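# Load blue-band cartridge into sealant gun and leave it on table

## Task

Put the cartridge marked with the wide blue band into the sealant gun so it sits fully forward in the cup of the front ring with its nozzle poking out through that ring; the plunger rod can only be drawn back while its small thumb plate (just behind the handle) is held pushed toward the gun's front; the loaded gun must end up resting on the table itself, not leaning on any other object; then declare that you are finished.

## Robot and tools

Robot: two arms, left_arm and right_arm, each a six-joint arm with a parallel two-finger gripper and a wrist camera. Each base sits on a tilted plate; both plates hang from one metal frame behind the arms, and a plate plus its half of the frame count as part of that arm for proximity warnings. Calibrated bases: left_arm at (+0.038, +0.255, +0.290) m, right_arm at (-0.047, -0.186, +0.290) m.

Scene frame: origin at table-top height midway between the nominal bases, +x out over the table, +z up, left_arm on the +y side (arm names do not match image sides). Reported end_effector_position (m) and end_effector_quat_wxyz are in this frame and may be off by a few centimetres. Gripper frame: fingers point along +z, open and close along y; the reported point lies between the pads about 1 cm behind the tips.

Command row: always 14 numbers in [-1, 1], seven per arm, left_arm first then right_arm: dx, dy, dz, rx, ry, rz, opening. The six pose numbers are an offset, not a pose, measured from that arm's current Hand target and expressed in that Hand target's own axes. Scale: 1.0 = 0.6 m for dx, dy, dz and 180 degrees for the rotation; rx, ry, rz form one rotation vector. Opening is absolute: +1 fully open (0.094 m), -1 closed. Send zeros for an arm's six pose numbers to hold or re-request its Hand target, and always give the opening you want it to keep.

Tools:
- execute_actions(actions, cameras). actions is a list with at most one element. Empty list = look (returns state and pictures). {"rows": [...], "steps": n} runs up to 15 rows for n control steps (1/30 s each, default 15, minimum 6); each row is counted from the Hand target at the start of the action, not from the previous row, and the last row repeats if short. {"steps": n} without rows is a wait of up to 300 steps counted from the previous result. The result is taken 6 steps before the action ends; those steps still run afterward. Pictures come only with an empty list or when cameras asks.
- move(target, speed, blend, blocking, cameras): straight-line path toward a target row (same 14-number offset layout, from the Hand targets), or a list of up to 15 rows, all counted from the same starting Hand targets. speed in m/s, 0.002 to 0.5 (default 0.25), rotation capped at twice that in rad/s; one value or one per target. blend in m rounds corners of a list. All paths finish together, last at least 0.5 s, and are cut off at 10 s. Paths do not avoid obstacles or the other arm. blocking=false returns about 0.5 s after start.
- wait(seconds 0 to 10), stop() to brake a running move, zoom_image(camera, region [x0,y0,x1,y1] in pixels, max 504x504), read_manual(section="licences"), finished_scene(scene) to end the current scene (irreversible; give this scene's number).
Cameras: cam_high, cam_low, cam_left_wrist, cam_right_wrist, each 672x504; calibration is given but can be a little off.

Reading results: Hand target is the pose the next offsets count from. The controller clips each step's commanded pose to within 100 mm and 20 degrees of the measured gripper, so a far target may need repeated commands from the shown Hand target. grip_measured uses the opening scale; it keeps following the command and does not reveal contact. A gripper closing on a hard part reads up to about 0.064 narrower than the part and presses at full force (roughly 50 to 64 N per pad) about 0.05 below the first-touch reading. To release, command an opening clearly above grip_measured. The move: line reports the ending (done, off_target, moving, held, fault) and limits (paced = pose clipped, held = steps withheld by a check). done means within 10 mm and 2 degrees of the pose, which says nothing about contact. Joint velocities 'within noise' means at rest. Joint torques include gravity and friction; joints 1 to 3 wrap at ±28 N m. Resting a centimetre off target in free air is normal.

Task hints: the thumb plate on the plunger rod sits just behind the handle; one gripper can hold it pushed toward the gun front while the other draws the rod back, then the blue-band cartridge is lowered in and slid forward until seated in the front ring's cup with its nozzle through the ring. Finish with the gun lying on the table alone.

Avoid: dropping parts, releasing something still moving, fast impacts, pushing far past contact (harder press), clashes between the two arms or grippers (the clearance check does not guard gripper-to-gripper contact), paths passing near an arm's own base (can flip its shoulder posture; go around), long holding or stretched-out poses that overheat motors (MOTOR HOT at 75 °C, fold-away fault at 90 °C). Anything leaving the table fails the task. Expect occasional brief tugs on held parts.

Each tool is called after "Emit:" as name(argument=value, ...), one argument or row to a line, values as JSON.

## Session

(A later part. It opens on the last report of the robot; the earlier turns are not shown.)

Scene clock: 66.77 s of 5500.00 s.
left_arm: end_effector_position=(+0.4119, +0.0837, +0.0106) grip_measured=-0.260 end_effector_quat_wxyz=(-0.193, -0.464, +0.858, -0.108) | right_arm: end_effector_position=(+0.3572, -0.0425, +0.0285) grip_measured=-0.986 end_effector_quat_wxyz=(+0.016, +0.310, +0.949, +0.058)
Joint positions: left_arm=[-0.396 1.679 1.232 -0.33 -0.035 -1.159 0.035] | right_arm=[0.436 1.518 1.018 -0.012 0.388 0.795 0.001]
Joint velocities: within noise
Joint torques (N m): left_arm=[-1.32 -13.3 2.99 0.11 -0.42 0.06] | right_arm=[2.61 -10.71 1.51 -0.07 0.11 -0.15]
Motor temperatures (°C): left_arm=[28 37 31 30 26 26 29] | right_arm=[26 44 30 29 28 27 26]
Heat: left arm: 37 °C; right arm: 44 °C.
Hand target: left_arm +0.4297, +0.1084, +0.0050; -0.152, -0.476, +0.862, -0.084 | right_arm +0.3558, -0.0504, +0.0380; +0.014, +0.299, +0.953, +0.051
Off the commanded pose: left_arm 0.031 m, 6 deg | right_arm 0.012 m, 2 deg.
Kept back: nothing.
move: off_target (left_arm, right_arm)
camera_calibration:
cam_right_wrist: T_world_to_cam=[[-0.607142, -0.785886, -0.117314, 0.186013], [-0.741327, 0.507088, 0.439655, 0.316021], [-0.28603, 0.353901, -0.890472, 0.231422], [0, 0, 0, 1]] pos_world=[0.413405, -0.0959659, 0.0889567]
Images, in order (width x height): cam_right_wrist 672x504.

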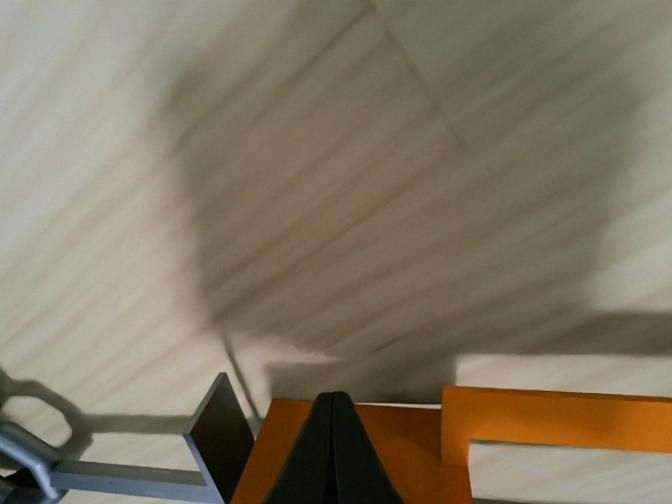

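Emit:
move(
  target=[0,0,0,0,0,0,-0.7,0,0.02,-0.12,0,0,0,-1],
  speed=0.15,
  cameras=["cam_right_wrist","cam_high"],
)

Scene clock: 68.70 s of 5500.00 s.
left_arm: end_effector_position=(+0.4119, +0.0837, +0.0106) grip_measured=-0.260 end_effector_quat_wxyz=(-0.193, -0.464, +0.858, -0.108) | right_arm: end_effector_position=(+0.3522, -0.0476, +0.0982) grip_measured=-0.986 end_effector_quat_wxyz=(+0.007, +0.296, +0.954, +0.044)
Joint positions: left_arm=[-0.396 1.679 1.232 -0.33 -0.035 -1.159 0.035] | right_arm=[0.555 1.303 0.998 -0.27 0.504 0.849 0.001]
Joint velocities: within noise
Joint torques (N m): left_arm=[-1.31 -13.3 3 0.11 -0.42 0.06] | right_arm=[4.05 -9.28 3.84 0.05 0.14 0.09]
Motor temperatures (°C): left_arm=[27 38 31 30 26 26 29] | right_arm=[26 44 30 29 28 27 26]
Heat: left arm: 38 °C; right arm: 44 °C.
Hand target: left_arm +0.4297, +0.1084, +0.0050; -0.152, -0.476, +0.862, -0.084 | right_arm +0.3584, -0.0470, +0.1108; +0.014, +0.299, +0.953, +0.051
Off the commanded pose: left_arm 0.031 m, 6 deg | right_arm 0.014 m, 1 deg.
Kept back: nothing.
move: off_target (left_arm, right_arm)
camera_calibration:
cam_right_wrist: T_world_to_cam=[[-0.585409, -0.806252, -0.0851714, 0.175389], [-0.745746, 0.494288, 0.446701, 0.284464], [-0.318054, 0.325019, -0.89062, 0.303759], [0, 0, 0, 1]] pos_world=[0.411424, -0.097927, 0.158401]
Images, in order (width x height): cam_high 672x504, cam_right_wrist 672x504.

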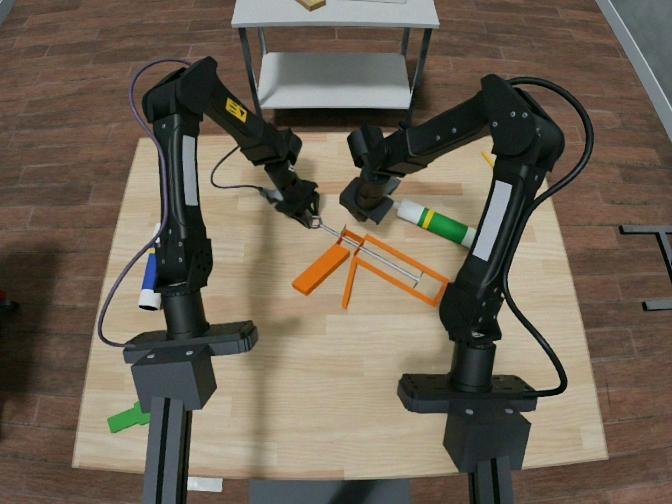

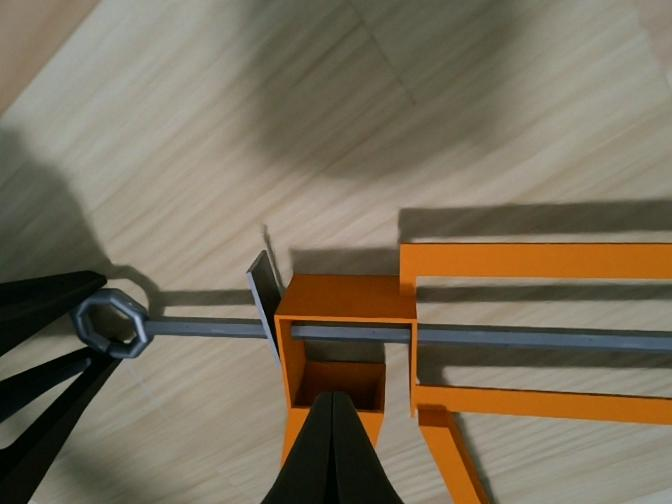

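Emit:
move(
  target=[
    [0,0,0,0,0,0,-0.7,0.01,0.0815,0.0907,0,0,0,-1],
    [0,0,0,0,0,0,-0.7,0.01,0.0727,0.1738,0,0,0,-1],
  ],
  speed=0.1,
  cameras=["cam_right_wrist","cam_left_wrist"],
)

Scene clock: 71.93 s of 5500.00 s.
left_arm: end_effector_position=(+0.4119, +0.0837, +0.0106) grip_measured=-0.260 end_effector_quat_wxyz=(-0.193, -0.465, +0.858, -0.107) | right_arm: end_effector_position=(+0.3765, -0.0034, +0.0178) grip_measured=-0.987 end_effector_quat_wxyz=(+0.004, +0.301, +0.953, +0.042)
Joint positions: left_arm=[-0.396 1.679 1.232 -0.33 -0.035 -1.161 0.035] | right_arm=[0.517 1.669 1.239 -0.141 0.475 0.838 0.001]
Joint velocities: within noise
Joint torques (N m): left_arm=[-1.32 -13.3 3 0.11 -0.42 0.06] | right_arm=[3.32 -6.48 4.16 0.62 -0.14 -0.17]
Motor temperatures (°C): left_arm=[27 39 31 29 26 26 29] | right_arm=[26 43 30 29 28 27 27]
Heat: left arm: 39 °C; right arm: 43 °C.
Hand target: left_arm +0.4297, +0.1084, +0.0050; -0.152, -0.476, +0.862, -0.084 | right_arm +0.3843, +0.0012, +0.0117; +0.014, +0.299, +0.953, +0.051
Off the commanded pose: left_arm 0.031 m, 6 deg | right_arm 0.011 m, 1 deg.
Kept back: nothing.
move: off_target (left_arm, right_arm)
camera_calibration:
cam_left_wrist: T_world_to_cam=[[0.832461, -0.553754, 0.0191051, -0.295825], [-0.363917, -0.520427, 0.772477, 0.223618], [-0.417819, -0.650009, -0.634756, 0.320224], [0, 0, 0, 1]] pos_world=[0.461437, 0.160711, 0.0361762]
cam_right_wrist: T_world_to_cam=[[-0.592943, -0.801353, -0.0790642, 0.221147], [-0.73873, 0.502261, 0.449458, 0.314031], [-0.320464, 0.32491, -0.889796, 0.226449], [0, 0, 0, 1]] pos_world=[0.43568, -0.0540839, 0.0778342]
Images, in order (width x height): cam_left_wrist 672x504, cam_right_wrist 672x504.

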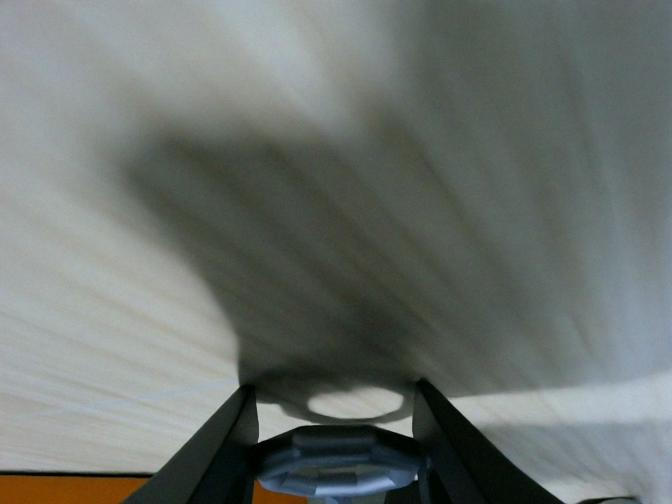

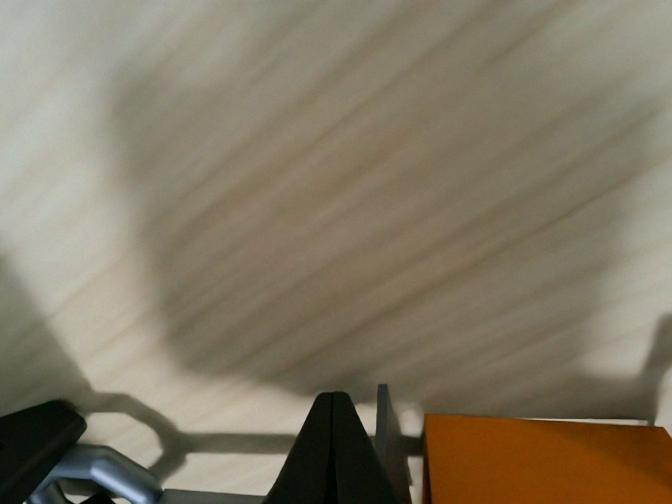

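Emit:
move(
  target=[0,0,0,0,0,0,-0.7,-0.005,-0.0487,-0.018,0,0,0,-1],
  speed=0.05,
  cameras=["cam_right_wrist"],
)

Scene clock: 73.07 s of 5500.00 s.
left_arm: end_effector_position=(+0.4119, +0.0837, +0.0106) grip_measured=-0.260 end_effector_quat_wxyz=(-0.193, -0.465, +0.858, -0.107) | right_arm: end_effector_position=(+0.3765, -0.0029, +0.0165) grip_measured=-0.987 end_effector_quat_wxyz=(+0.018, +0.303, +0.949, +0.082)
Joint positions: left_arm=[-0.396 1.679 1.232 -0.33 -0.035 -1.161 0.035] | right_arm=[0.49 1.638 1.153 -0.009 0.394 0.8 0.001]
Joint velocities: within noise
Joint torques (N m): left_arm=[-1.31 -13.3 3 0.11 -0.42 0.06] | right_arm=[1.77 -10.71 1.01 -0.02 0.22 -0.13]
Motor temperatures (°C): left_arm=[27 40 31 29 26 26 29] | right_arm=[26 43 30 29 28 27 27]
Heat: left arm: 40 °C; right arm: 43 °C.
Hand target: left_arm +0.4297, +0.1084, +0.0050; -0.152, -0.476, +0.862, -0.084 | right_arm +0.3696, -0.0254, +0.0194; +0.014, +0.299, +0.953, +0.051
Off the commanded pose: left_arm 0.031 m, 6 deg | right_arm 0.024 m, 4 deg.
Kept back: nothing.
move: off_target (left_arm, right_arm)
camera_calibration:
cam_right_wrist: T_world_to_cam=[[-0.593312, -0.788075, -0.164068, 0.222953], [-0.757083, 0.47705, 0.446373, 0.321212], [-0.273507, 0.389052, -0.879678, 0.207481], [0, 0, 0, 1]] pos_world=[0.432212, -0.0582515, 0.075715]
Images, in order (width x height): cam_right_wrist 672x504.

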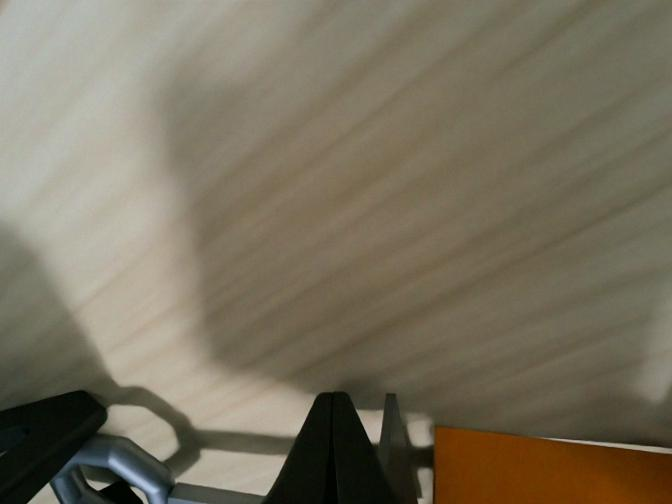

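Emit:
zoom_image(
  camera="cam_right_wrist",
  region=[230, 360, 500, 504],
)

Scaled by 1.867 from the camera's 672x504 image, which has a finer 960x720 frame.

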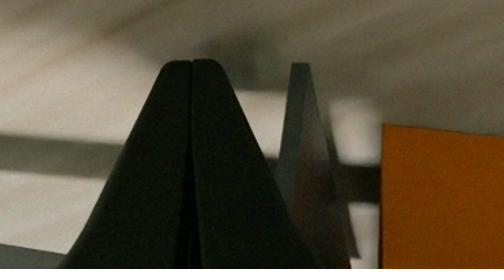

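Emit:
move(
  target=[0,0,0,0,0,0,-0.7,0,-0.025,-0.004,0,0,0,-1],
  speed=0.05,
  cameras=["cam_right_wrist"],
)

Scene clock: 74.40 s of 5500.00 s.
left_arm: end_effector_position=(+0.4119, +0.0837, +0.0106) grip_measured=-0.260 end_effector_quat_wxyz=(-0.193, -0.464, +0.858, -0.108) | right_arm: end_effector_position=(+0.3768, -0.0065, +0.0218) grip_measured=-0.987 end_effector_quat_wxyz=(+0.025, +0.306, +0.946, +0.104)
Joint positions: left_arm=[-0.396 1.679 1.232 -0.33 -0.035 -1.159 0.035] | right_arm=[0.473 1.599 1.097 0.046 0.346 0.786 0.001]
Joint velocities: within noise
Joint torques (N m): left_arm=[-1.31 -13.3 3 0.11 -0.42 0.06] | right_arm=[0.87 -10.3 0.58 -0.22 0.45 -0.15]
Motor temperatures (°C): left_arm=[27 40 31 29 26 26 29] | right_arm=[26 44 30 29 28 27 27]
Heat: left arm: 40 °C; right arm: 44 °C.
Hand target: left_arm +0.4297, +0.1084, +0.0050; -0.152, -0.476, +0.862, -0.084 | right_arm +0.3610, -0.0378, +0.0202; +0.014, +0.299, +0.953, +0.051
Off the commanded pose: left_arm 0.031 m, 6 deg | right_arm 0.035 m, 6 deg.
Kept back: nothing.
move: off_target (left_arm, right_arm)
camera_calibration:
cam_right_wrist: T_world_to_cam=[[-0.594897, -0.776024, -0.209486, 0.222887], [-0.764808, 0.466287, 0.444574, 0.323643], [-0.247319, 0.424692, -0.870902, 0.203761], [0, 0, 0, 1]] pos_world=[0.430514, -0.0644806, 0.0802643]
Images, in order (width x height): cam_right_wrist 672x504.

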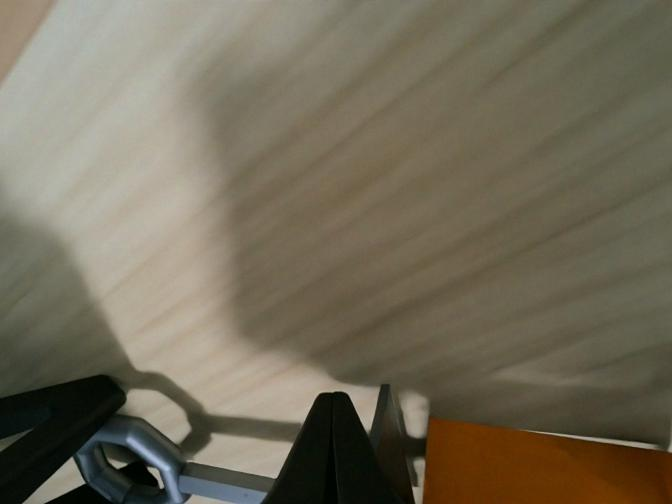

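Emit:
move(
  target=[
    [0,0,0,0,0,0,-0.7,0,0.0453,-0.1125,0.033,0,0,-1],
    [0,0,0,0,0,0,-0.7,0.0128,0.0067,-0.1167,0.033,0,0,0.66],
  ],
  speed=0.12,
  cameras=["cam_right_wrist","cam_high"],
)

Scene clock: 78.43 s of 5500.00 s.
left_arm: end_effector_position=(+0.4119, +0.0837, +0.0106) grip_measured=-0.260 end_effector_quat_wxyz=(-0.193, -0.464, +0.858, -0.108) | right_arm: end_effector_position=(+0.3461, -0.0278, +0.0782) grip_measured=+0.659 end_effector_quat_wxyz=(-0.015, +0.291, +0.957, +0.005)
Joint positions: left_arm=[-0.396 1.679 1.232 -0.33 -0.035 -1.159 0.035] | right_arm=[0.6 1.454 1.112 -0.342 0.582 0.918 0.078]
Joint velocities: within noise
Joint torques (N m): left_arm=[-1.32 -13.3 3 0.11 -0.42 0.06] | right_arm=[3.55 -10.5 2.44 -0.07 0.2 0.09]
Motor temperatures (°C): left_arm=[27 41 31 29 26 26 30] | right_arm=[26 45 30 29 28 27 27]
Heat: left arm: 41 °C; right arm: 45 °C.
Hand target: left_arm +0.4297, +0.1084, +0.0050; -0.152, -0.476, +0.862, -0.084 | right_arm +0.3528, -0.0363, +0.0902; -0.002, +0.299, +0.954, +0.001
Off the commanded pose: left_arm 0.031 m, 6 deg | right_arm 0.016 m, 2 deg.
Kept back: nothing.
move: off_target (left_arm, right_arm); target 2's new opening was sent with right_arm's hand 0.016 m and 2 deg from that target
camera_calibration:
cam_right_wrist: T_world_to_cam=[[-0.577591, -0.816321, 0.00294616, 0.176163], [-0.723138, 0.513327, 0.462134, 0.270529], [-0.378762, 0.264794, -0.886805, 0.29667], [0, 0, 0, 1]] pos_world=[0.409747, -0.0736211, 0.137549]
Images, in order (width x height): cam_high 672x504, cam_right_wrist 672x504.

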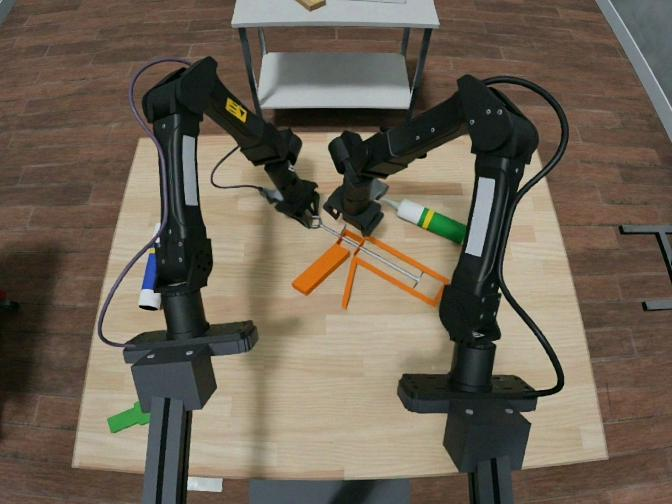

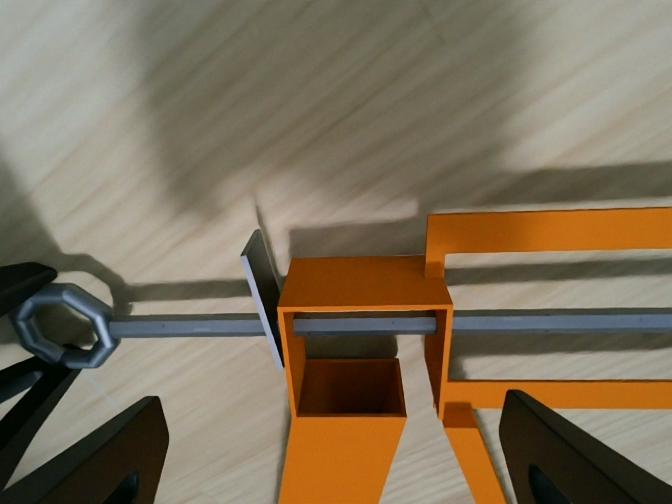

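Emit:
zoom_image(
  camera="cam_right_wrist",
  region=[0, 220, 300, 430],
)

Emit:
zoom_image(
  camera="cam_right_wrist",
  region=[220, 200, 520, 430],
)

Scaled by 1.680 from the camera's 672x504 image, which has a finer 960x720 frame.

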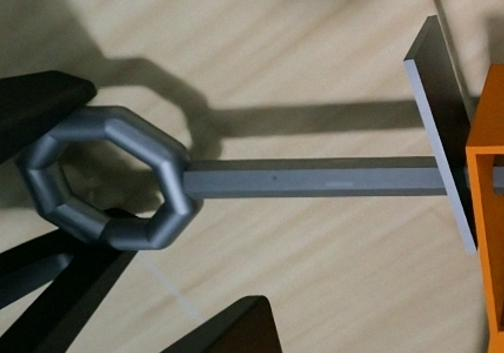

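Scaled by 1.680 from the camera's 672x504 image, which has a finer 960x720 frame.

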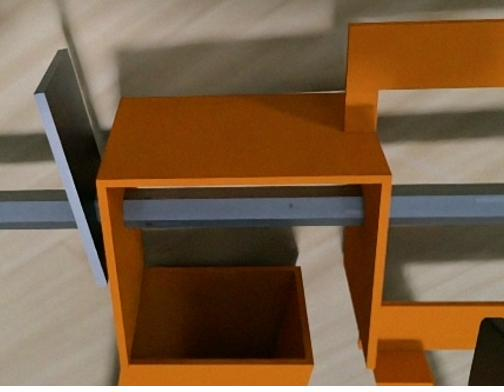

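Emit:
move(
  target=[0,0,0,0,0,0,-0.7,-0.0015,0.0077,0.085,0,0,0,0.66],
  speed=0.1,
  cameras=["cam_right_wrist"],
)

Scene clock: 81.80 s of 5500.00 s.
left_arm: end_effector_position=(+0.4119, +0.0837, +0.0106) grip_measured=-0.260 end_effector_quat_wxyz=(-0.193, -0.464, +0.858, -0.108) | right_arm: end_effector_position=(+0.3483, -0.0364, +0.0441) grip_measured=+0.659 end_effector_quat_wxyz=(-0.010, +0.301, +0.954, -0.005)
Joint positions: left_arm=[-0.396 1.679 1.232 -0.33 -0.035 -1.159 0.035] | right_arm=[0.525 1.538 1.123 -0.244 0.546 0.886 0.078]
Joint velocities: within noise
Joint torques (N m): left_arm=[-1.31 -13.3 2.99 0.11 -0.42 0.06] | right_arm=[2.84 -6.17 4.04 0.45 -0.11 -0.15]
Motor temperatures (°C): left_arm=[27 42 31 29 26 26 30] | right_arm=[26 45 30 29 28 27 26]
Heat: left arm: 42 °C; right arm: 45 °C.
Hand target: left_arm +0.4297, +0.1084, +0.0050; -0.152, -0.476, +0.862, -0.084 | right_arm +0.3561, -0.0328, +0.0392; -0.002, +0.299, +0.954, +0.001
Off the commanded pose: left_arm 0.031 m, 6 deg | right_arm 0.010 m, 1 deg.
Kept back: nothing.
move: off_target (left_arm)
camera_calibration:
cam_right_wrist: T_world_to_cam=[[-0.593758, -0.804407, 0.0195058, 0.175871], [-0.713885, 0.537816, 0.448467, 0.290596], [-0.37124, 0.252356, -0.893587, 0.266788], [0, 0, 0, 1]] pos_world=[0.410919, -0.0821403, 0.104645]
Images, in order (width x height): cam_right_wrist 672x504.

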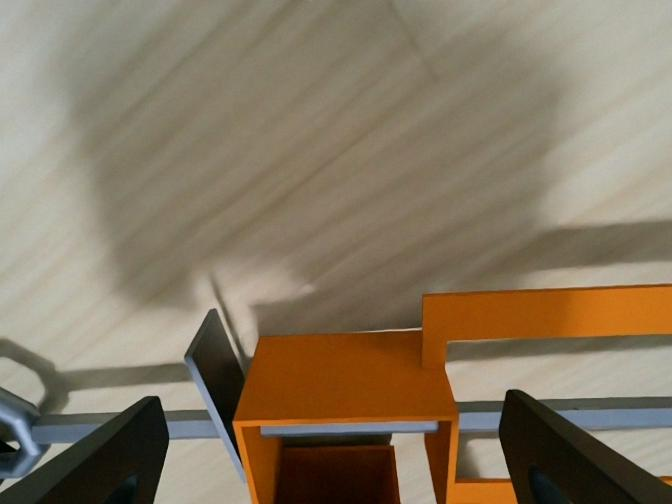

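Emit:
move(
  target=[0,0,0,0,0,0,-0.7,-0.0015,0,0.0327,0,0,0,0.66],
  speed=0.06,
  cameras=["cam_right_wrist"],
)

Scene clock: 83.30 s of 5500.00 s.
left_arm: end_effector_position=(+0.4119, +0.0837, +0.0106) grip_measured=-0.260 end_effector_quat_wxyz=(-0.193, -0.464, +0.858, -0.108) | right_arm: end_effector_position=(+0.3479, -0.0373, +0.0257) grip_measured=+0.659 end_effector_quat_wxyz=(-0.012, +0.300, +0.954, -0.007)
Joint positions: left_arm=[-0.396 1.679 1.232 -0.33 -0.035 -1.159 0.035] | right_arm=[0.494 1.592 1.14 -0.201 0.521 0.865 0.078]
Joint velocities: within noise
Joint torques (N m): left_arm=[-1.32 -13.3 3 0.11 -0.42 0.06] | right_arm=[2.86 -6.16 4.04 0.5 -0.08 -0.15]
Motor temperatures (°C): left_arm=[27 42 31 29 26 26 30] | right_arm=[26 45 30 29 28 27 26]
Heat: left arm: 42 °C; right arm: 45 °C.
Hand target: left_arm +0.4297, +0.1084, +0.0050; -0.152, -0.476, +0.862, -0.084 | right_arm +0.3569, -0.0332, +0.0196; -0.002, +0.299, +0.954, +0.001
Off the commanded pose: left_arm 0.031 m, 6 deg | right_arm 0.011 m, 2 deg.
Kept back: nothing.
move: off_target (left_arm, right_arm)
camera_calibration:
cam_right_wrist: T_world_to_cam=[[-0.591869, -0.805693, 0.0234611, 0.174479], [-0.712971, 0.536888, 0.451025, 0.298688], [-0.375984, 0.250221, -0.892203, 0.251917], [0, 0, 0, 1]] pos_world=[0.410941, -0.0828205, 0.0859515]
Images, in order (width x height): cam_right_wrist 672x504.

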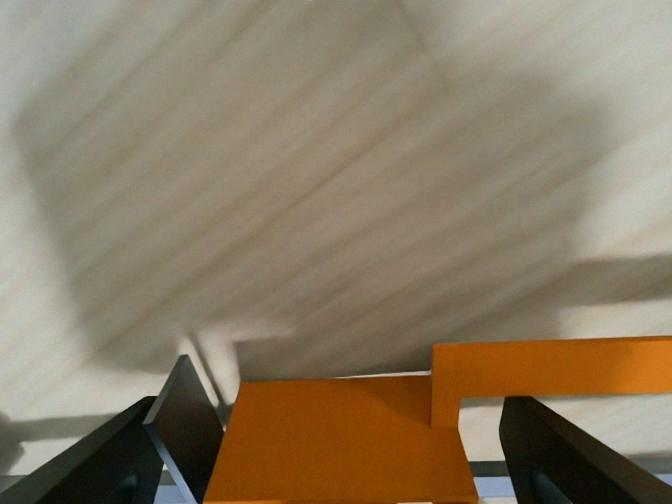

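Emit:
move(
  target=[0,0,0,0,0,0,-0.7,0,0,0,0,0,0,0.35],
  cameras=["cam_right_wrist"],
)

Emit:
move(
  target=[0,0,0,0,0,0,-0.7,0,0,0,0,0,0,0.1],
  cameras=["cam_right_wrist"],
)

Scene clock: 84.37 s of 5500.00 s.
left_arm: end_effector_position=(+0.4120, +0.0835, +0.0107) grip_measured=-0.260 end_effector_quat_wxyz=(-0.193, -0.465, +0.857, -0.108) | right_arm: end_effector_position=(+0.3496, -0.0347, +0.0258) grip_measured=+0.354 end_effector_quat_wxyz=(-0.013, +0.295, +0.955, +0.000)
Joint positions: left_arm=[-0.396 1.679 1.232 -0.33 -0.033 -1.162 0.035] | right_arm=[0.494 1.592 1.142 -0.195 0.509 0.851 0.064]
Joint velocities: within noise
Joint torques (N m): left_arm=[-1.33 -13.3 2.97 0.11 -0.42 0.06] | right_arm=[2.84 -6.15 3.93 0.44 0.01 -0.14]
Motor temperatures (°C): left_arm=[27 43 31 29 26 26 30] | right_arm=[26 45 30 29 28 27 26]
Heat: left arm: 43 °C; right arm: 45 °C.
Hand target: left_arm +0.4297, +0.1083, +0.0050; -0.152, -0.476, +0.862, -0.084 | right_arm +0.3569, -0.0333, +0.0197; -0.001, +0.300, +0.954, +0.001
Off the commanded pose: left_arm 0.031 m, 6 deg | right_arm 0.010 m, 1 deg.
Kept back: nothing.
move: off_target (left_arm)
camera_calibration:
cam_right_wrist: T_world_to_cam=[[-0.58426, -0.811504, 0.0100528, 0.175024], [-0.719684, 0.523797, 0.455732, 0.300191], [-0.375094, 0.259031, -0.89006, 0.251956], [0, 0, 0, 1]] pos_world=[0.412809, -0.0804706, 0.0856896]
Images, in order (width x height): cam_right_wrist 672x504.

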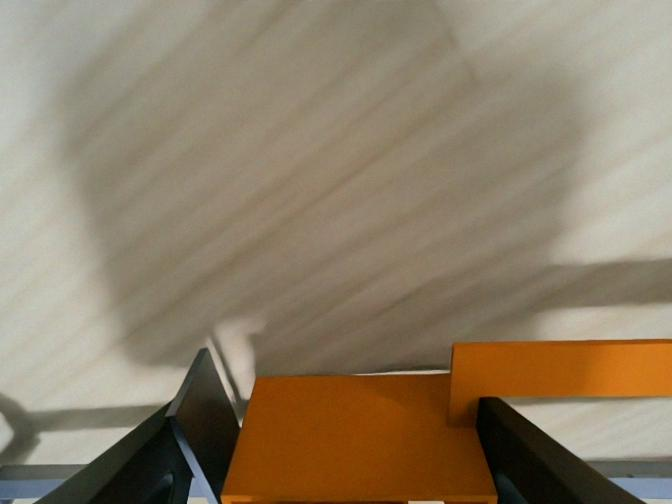

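Scene clock: 85.07 s of 5500.00 s.
left_arm: end_effector_position=(+0.4127, +0.0844, +0.0108) grip_measured=-0.260 end_effector_quat_wxyz=(-0.192, -0.467, +0.857, -0.108) | right_arm: end_effector_position=(+0.3490, -0.0361, +0.0255) grip_measured=+0.159 end_effector_quat_wxyz=(-0.012, +0.293, +0.956, -0.003)
Joint positions: left_arm=[-0.394 1.678 1.232 -0.33 -0.033 -1.164 0.035] | right_arm=[0.493 1.593 1.142 -0.198 0.515 0.849 0.054]
Joint velocities: within noise
Joint torques (N m): left_arm=[-1.44 -13.16 3 0.11 -0.42 0.06] | right_arm=[2.86 -6.2 3.9 0.48 0.02 -0.12]
Motor temperatures (°C): left_arm=[27 43 31 29 26 26 30] | right_arm=[26 45 30 29 28 27 26]
Heat: left arm: 43 °C; right arm: 45 °C.
Hand target: left_arm +0.4297, +0.1084, +0.0050; -0.151, -0.476, +0.862, -0.084 | right_arm +0.3568, -0.0333, +0.0196; -0.002, +0.299, +0.954, +0.001
Off the commanded pose: left_arm 0.030 m, 6 deg | right_arm 0.010 m, 2 deg.
Kept back: nothing.
move: off_target (left_arm)
camera_calibration:
cam_right_wrist: T_world_to_cam=[[-0.581481, -0.813387, 0.0167552, 0.172364], [-0.720681, 0.524544, 0.453291, 0.300992], [-0.37749, 0.251505, -0.891205, 0.252422], [0, 0, 0, 1]] pos_world=[0.412432, -0.0811702, 0.0856345]
Images, in order (width x height): cam_right_wrist 672x504.

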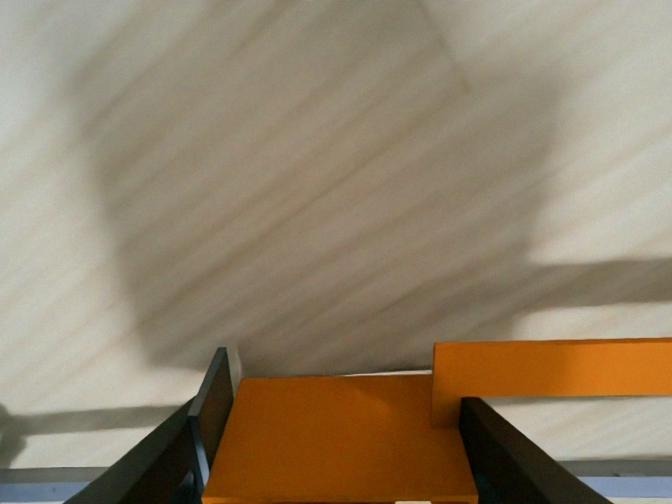

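Emit:
move(
  target=[-0.0772,0,-0.0317,0,0,0,-0.7,0,0,0,0,0,0,-0.15],
  speed=0.05,
)

Scene clock: 86.70 s of 5500.00 s.
left_arm: end_effector_position=(+0.4276, +0.1110, +0.0107) grip_measured=-0.260 end_effector_quat_wxyz=(-0.217, -0.464, +0.851, -0.119) | right_arm: end_effector_position=(+0.3488, -0.0347, +0.0259) grip_measured=+0.159 end_effector_quat_wxyz=(-0.014, +0.292, +0.956, +0.000)
Joint positions: left_arm=[-0.295 1.676 1.313 -0.442 0.085 -1.095 0.035] | right_arm=[0.494 1.593 1.144 -0.201 0.509 0.846 0.054]
Joint velocities: within noise
Joint torques (N m): left_arm=[0.46 -16.14 4.03 0.03 -0.78 0.12] | right_arm=[2.82 -6.2 3.77 0.51 0.01 -0.1]
Motor temperatures (°C): left_arm=[27 43 31 29 26 26 30] | right_arm=[26 44 30 29 28 27 27]
Heat: left arm: 43 °C; right arm: 44 °C.
Hand target: left_arm +0.4563, +0.1507, +0.0071; -0.152, -0.476, +0.862, -0.084 | right_arm +0.3568, -0.0333, +0.0196; -0.002, +0.299, +0.954, +0.001
Off the commanded pose: left_arm 0.049 m, 9 deg | right_arm 0.010 m, 2 deg.
Kept back: nothing.
move: off_target (left_arm)
camera_calibration:
cam_left_wrist: T_world_to_cam=[[0.835795, -0.548829, 0.0153157, -0.295726], [-0.33519, -0.487959, 0.805943, 0.227236], [-0.434851, -0.678736, -0.591795, 0.354566], [0, 0, 0, 1]] pos_world=[0.477516, 0.189236, 0.0312203]
cam_right_wrist: T_world_to_cam=[[-0.578285, -0.815732, 0.0129266, 0.172275], [-0.721593, 0.518813, 0.458406, 0.300056], [-0.380643, 0.255762, -0.888649, 0.253502], [0, 0, 0, 1]] pos_world=[0.412636, -0.079979, 0.0854996]

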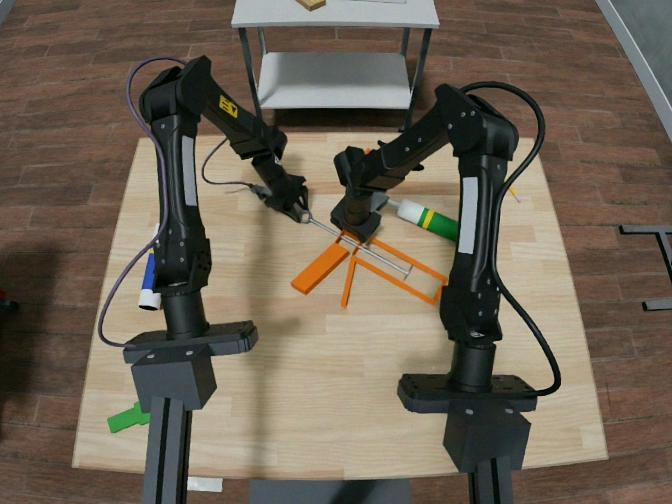

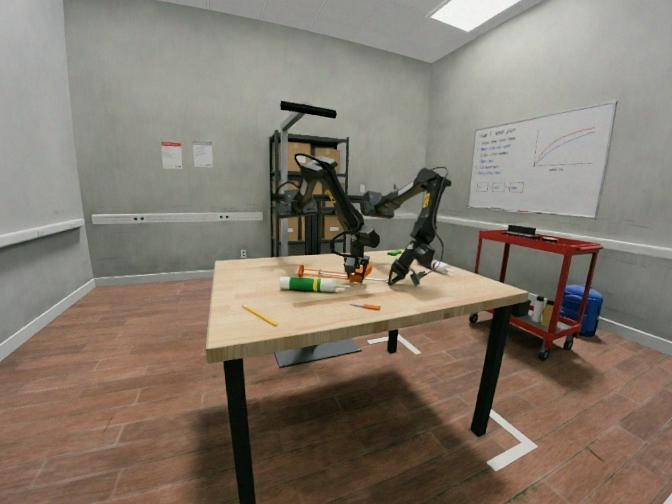

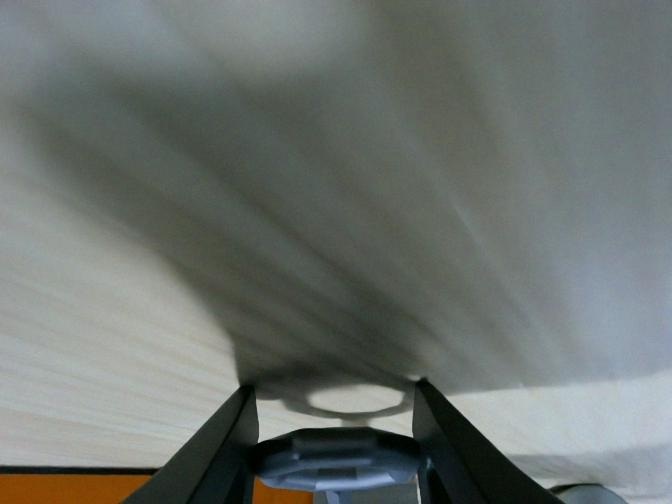

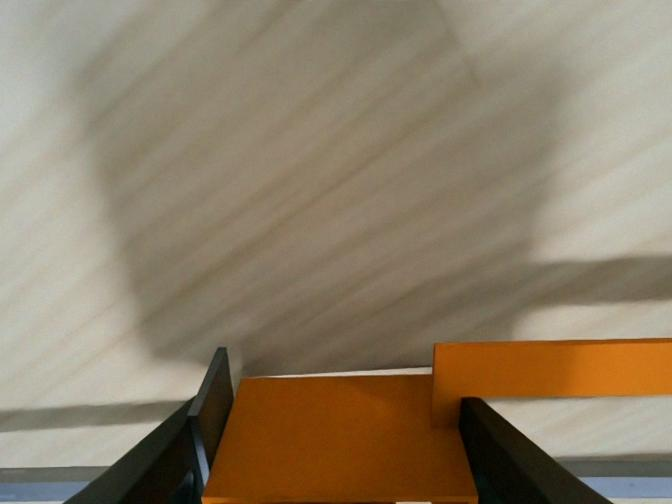

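Emit:
move(
  target=[-0.0905,0,-0.0435,0,-0.05,0,-0.7,0,0,0,0,0,0,-0.15],
  speed=0.05,
  cameras=["cam_high","cam_left_wrist"],
)

Scene clock: 89.00 s of 5500.00 s.
left_arm: end_effector_position=(+0.4519, +0.1542, +0.0113) grip_measured=-0.260 end_effector_quat_wxyz=(-0.173, -0.473, +0.859, -0.097) | right_arm: end_effector_position=(+0.3483, -0.0334, +0.0264) grip_measured=+0.159 end_effector_quat_wxyz=(-0.015, +0.289, +0.957, +0.001)
Joint positions: left_arm=[-0.218 1.631 1.339 -0.464 0.054 -1.05 0.035] | right_arm=[0.498 1.593 1.144 -0.202 0.509 0.843 0.054]
Joint velocities: within noise
Joint torques (N m): left_arm=[0.46 -17.57 5 0.2 -1.42 0.13] | right_arm=[2.58 -6.2 3.75 0.53 0.01 -0.07]
Motor temperatures (°C): left_arm=[27 43 31 29 26 26 30] | right_arm=[26 44 30 29 28 27 27]
Heat: left arm: 43 °C; right arm: 44 °C.
Hand target: left_arm +0.4884, +0.2015, +0.0131; -0.083, -0.481, +0.871, -0.046 | right_arm +0.3568, -0.0332, +0.0196; -0.002, +0.299, +0.954, +0.001
Off the commanded pose: left_arm 0.060 m, 12 deg | right_arm 0.011 m, 2 deg.
Kept back: nothing.
move: off_target (left_arm, right_arm)
camera_calibration:
cam_left_wrist: T_world_to_cam=[[0.839306, -0.543419, 0.0161932, -0.294808], [-0.373931, -0.5554, 0.742769, 0.28454], [-0.394641, -0.629466, -0.669352, 0.369939], [0, 0, 0, 1]] pos_world=[0.499825, 0.230694, 0.041046]
Images, in order (width x height): cam_high 672x504, cam_left_wrist 672x504.

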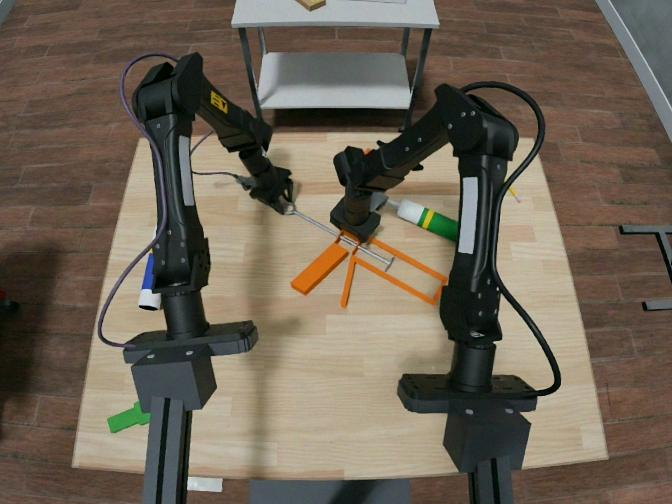

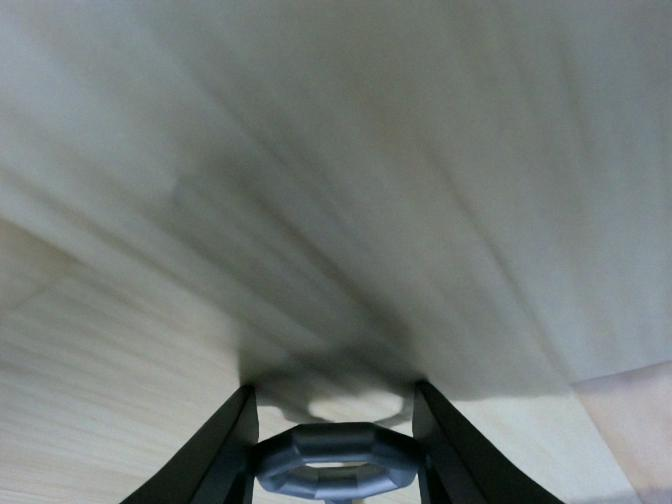

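Emit:
move(
  target=[-0.098,0,-0.019,0,0,0,-0.7,0,0,0,0,0,0,-0.15],
  speed=0.05,
  cameras=["cam_high","cam_left_wrist","cam_right_wrist"],
)

Emit:
zoom_image(
  camera="cam_high",
  region=[240, 170, 470, 330],
)

Scene clock: 90.87 s of 5500.00 s.
left_arm: end_effector_position=(+0.4947, +0.2238, +0.0154) grip_measured=-0.260 end_effector_quat_wxyz=(-0.133, -0.478, +0.865, -0.070) | right_arm: end_effector_position=(+0.3513, -0.0303, +0.0283) grip_measured=+0.159 end_effector_quat_wxyz=(-0.013, +0.289, +0.957, +0.004)
Joint positions: left_arm=[-0.068 1.63 1.499 -0.586 0.079 -0.957 0.035] | right_arm=[0.504 1.593 1.152 -0.204 0.51 0.845 0.054]
Joint velocities: within noise
Joint torques (N m): left_arm=[1.09 -14 7.68 0.21 -0.46 0.11] | right_arm=[2.06 -6.22 3.17 0.55 0.01 -0.08]
Motor temperatures (°C): left_arm=[27 44 31 29 26 26 30] | right_arm=[26 44 30 29 28 27 27]
Heat: left arm: 44 °C; right arm: 44 °C.
Hand target: left_arm +0.5201, +0.2522, +0.0130; -0.083, -0.481, +0.871, -0.046 | right_arm +0.3569, -0.0333, +0.0196; -0.002, +0.299, +0.954, +0.001
Off the commanded pose: left_arm 0.038 m, 6 deg | right_arm 0.011 m, 2 deg.
Kept back: nothing.
move: off_target (left_arm, right_arm)
camera_calibration:
cam_left_wrist: T_world_to_cam=[[0.839278, -0.54367, 0.00585598, -0.292746], [-0.404639, -0.617385, 0.674614, 0.366327], [-0.363152, -0.568558, -0.738148, 0.405194], [0, 0, 0, 1]] pos_world=[0.541073, 0.297384, 0.0536781]
cam_right_wrist: T_world_to_cam=[[-0.574835, -0.818264, 0.00288431, 0.176306], [-0.726306, 0.511851, 0.458791, 0.29987], [-0.376888, 0.261634, -0.88854, 0.2543], [0, 0, 0, 1]] pos_world=[0.414987, -0.0757571, 0.0878697]
Images, in order (width x height): cam_high 672x504, cam_left_wrist 672x504, cam_right_wrist 672x504.

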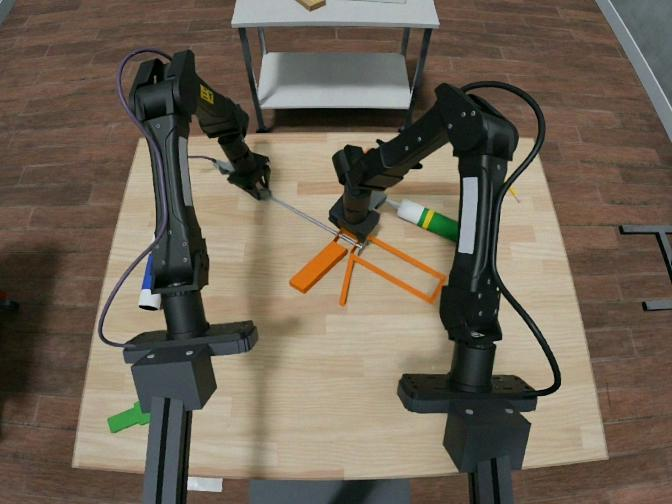

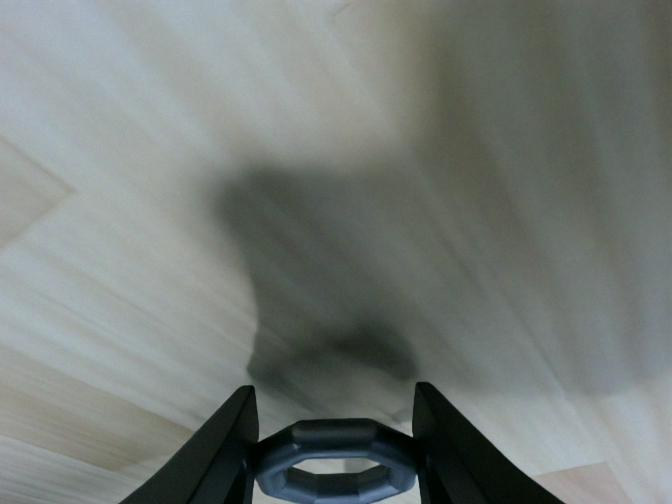

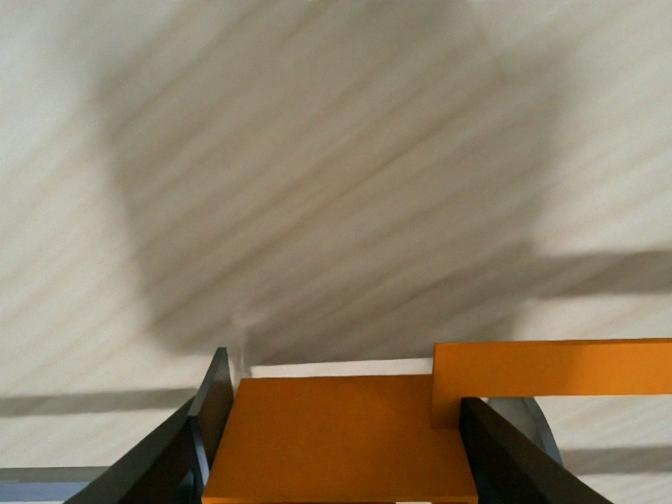

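Scaled by 2.191 from the camera's 672x504 image, which has a finer 960x720 frame.

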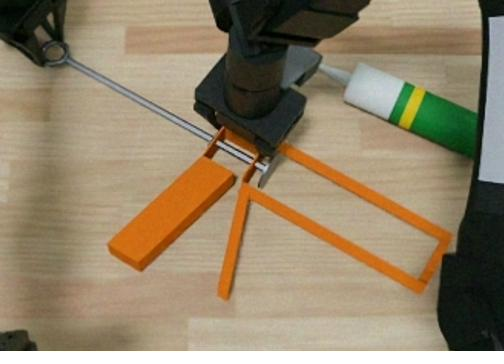

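Emit:
move(
  target=[
    [0,0,0,0,0,0,-0.7,0,0,0,0,0,0,0.4],
    [0,0,0,0,0,0,-0.7,0,0.004,-0.075,0,0,0,0.4],
    [0,0,0,0,0,0,-0.7,-0.0268,0.0085,-0.075,0,0,0,0.6],
  ],
  speed=0.1,
  cameras=["cam_high","cam_right_wrist"],
)

Scene clock: 95.00 s of 5500.00 s.
left_arm: end_effector_position=(+0.5073, +0.2335, +0.0170) grip_measured=-0.260 end_effector_quat_wxyz=(-0.116, -0.474, +0.870, -0.071) | right_arm: end_effector_position=(+0.3554, -0.0281, +0.0528) grip_measured=+0.599 end_effector_quat_wxyz=(-0.022, +0.288, +0.957, +0.006)
Joint positions: left_arm=[-0.05 1.63 1.528 -0.585 0.079 -0.934 0.035] | right_arm=[0.541 1.536 1.176 -0.314 0.527 0.875 0.075]
Joint velocities: within noise
Joint torques (N m): left_arm=[-0.14 -13.81 5.79 0.26 -0.46 0.01] | right_arm=[2.86 -10.56 4.36 -0.11 0.18 0.05]
Motor temperatures (°C): left_arm=[27 44 31 29 26 26 30] | right_arm=[26 44 30 29 28 27 27]
Heat: left arm: 44 °C; right arm: 44 °C.
Hand target: left_arm +0.5202, +0.2521, +0.0131; -0.083, -0.481, +0.872, -0.046 | right_arm +0.3730, -0.0384, +0.0646; -0.002, +0.299, +0.954, +0.001
Off the commanded pose: left_arm 0.023 m, 5 deg | right_arm 0.024 m, 3 deg.
Kept back: nothing.
move: off_target (left_arm, right_arm); target 3's new opening was sent with right_arm's hand 0.023 m and 3 deg from that target
camera_calibration:
cam_right_wrist: T_world_to_cam=[[-0.571814, -0.820359, 0.00637714, 0.179088], [-0.720103, 0.505626, 0.475177, 0.287204], [-0.39304, 0.267121, -0.879867, 0.282506], [0, 0, 0, 1]] pos_world=[0.420258, -0.0737646, 0.110952]
Images, in order (width x height): cam_high 672x504, cam_right_wrist 672x504.

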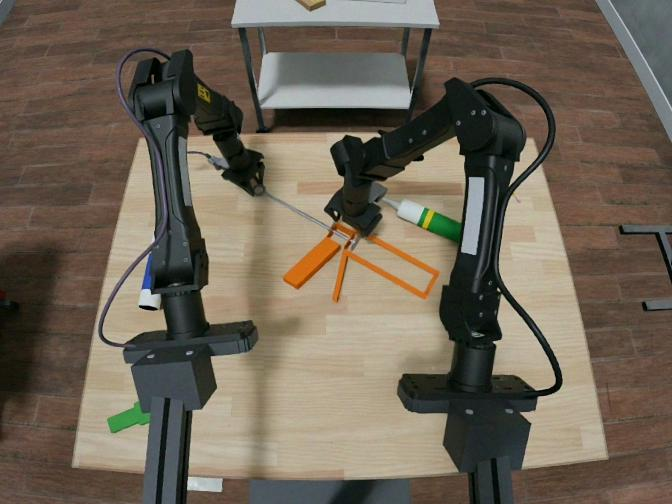

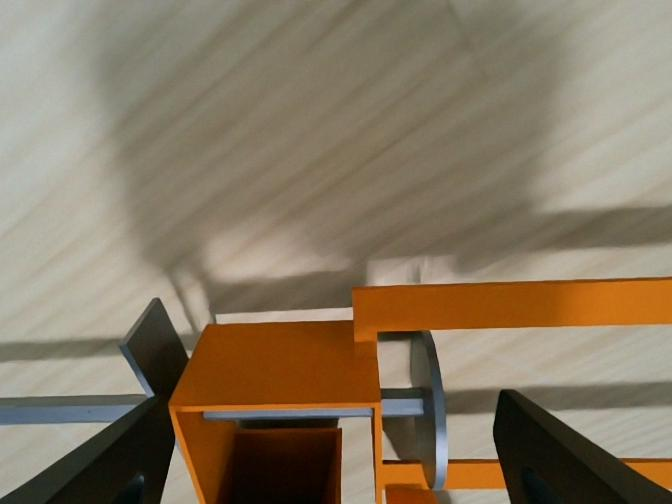

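Emit:
execute_actions(
  actions=[],
  cameras=["all"],
)

Scene clock: 97.00 s of 5500.00 s.
left_arm: end_effector_position=(+0.5073, +0.2335, +0.0170) grip_measured=-0.260 end_effector_quat_wxyz=(-0.116, -0.474, +0.870, -0.071) | right_arm: end_effector_position=(+0.3554, -0.0281, +0.0528) grip_measured=+0.599 end_effector_quat_wxyz=(-0.022, +0.288, +0.957, +0.006)
Joint positions: left_arm=[-0.05 1.63 1.528 -0.585 0.079 -0.934 0.035] | right_arm=[0.541 1.536 1.176 -0.314 0.527 0.875 0.075]
Joint velocities: within noise
Joint torques (N m): left_arm=[-0.16 -13.79 5.79 0.25 -0.46 0.01] | right_arm=[2.85 -10.56 4.34 -0.1 0.19 0.04]
Motor temperatures (°C): left_arm=[27 44 31 29 26 26 30] | right_arm=[26 45 30 29 28 27 27]
Heat: left arm: 44 °C; right arm: 45 °C.
Hand target: left_arm +0.5202, +0.2521, +0.0131; -0.083, -0.481, +0.872, -0.046 | right_arm +0.3730, -0.0384, +0.0646; -0.002, +0.299, +0.954, +0.001
Off the commanded pose: left_arm 0.023 m, 5 deg | right_arm 0.024 m, 3 deg.
Steps of this call (1-60: nothing new was sent). Readings (end_effector_position of left_arm | right_arm):
1: (+0.5073, +0.2335, +0.0170) | (+0.3554, -0.0281, +0.0528)
2: (+0.5073, +0.2335, +0.0170) | (+0.3554, -0.0281, +0.0528)
4: (+0.5073, +0.2335, +0.0170) | (+0.3554, -0.0281, +0.0528)
8: (+0.5073, +0.2335, +0.0170) | (+0.3554, -0.0281, +0.0528)
60: the state above
camera_calibration:
cam_left_wrist: T_world_to_cam=[[0.834207, -0.550848, 0.0257869, -0.294128], [-0.431585, -0.623057, 0.65233, 0.391704], [-0.343268, -0.555307, -0.757496, 0.403632], [0, 0, 0, 1]] pos_world=[0.552971, 0.306174, 0.0578139]
cam_right_wrist: T_world_to_cam=[[-0.571814, -0.820359, 0.00637714, 0.179088], [-0.720103, 0.505626, 0.475177, 0.287204], [-0.39304, 0.267121, -0.879867, 0.282506], [0, 0, 0, 1]] pos_world=[0.420258, -0.0737646, 0.110952]

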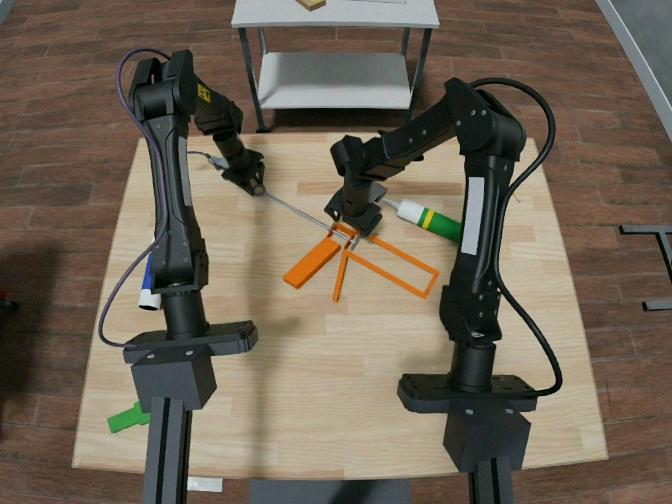

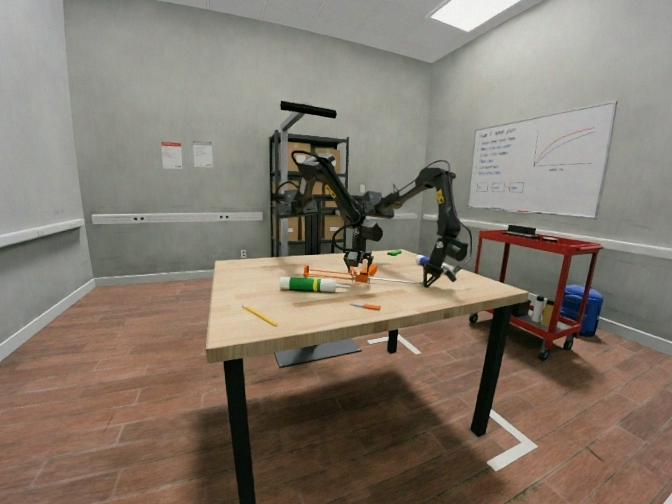

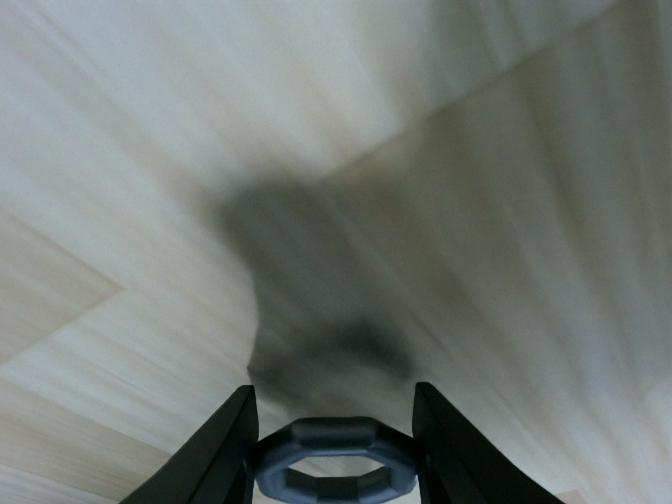

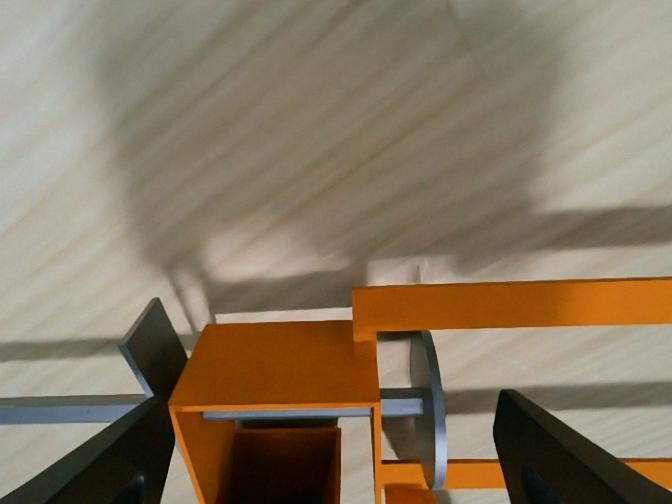

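Emit:
zoom_image(
  camera="cam_right_wrist",
  region=[80, 250, 500, 504],
)

Scaled by 1.200 from the camera's 672x504 image, which has a finer 960x720 frame.

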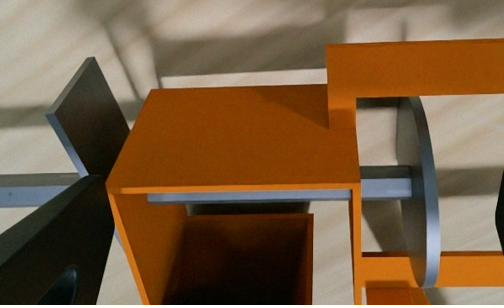

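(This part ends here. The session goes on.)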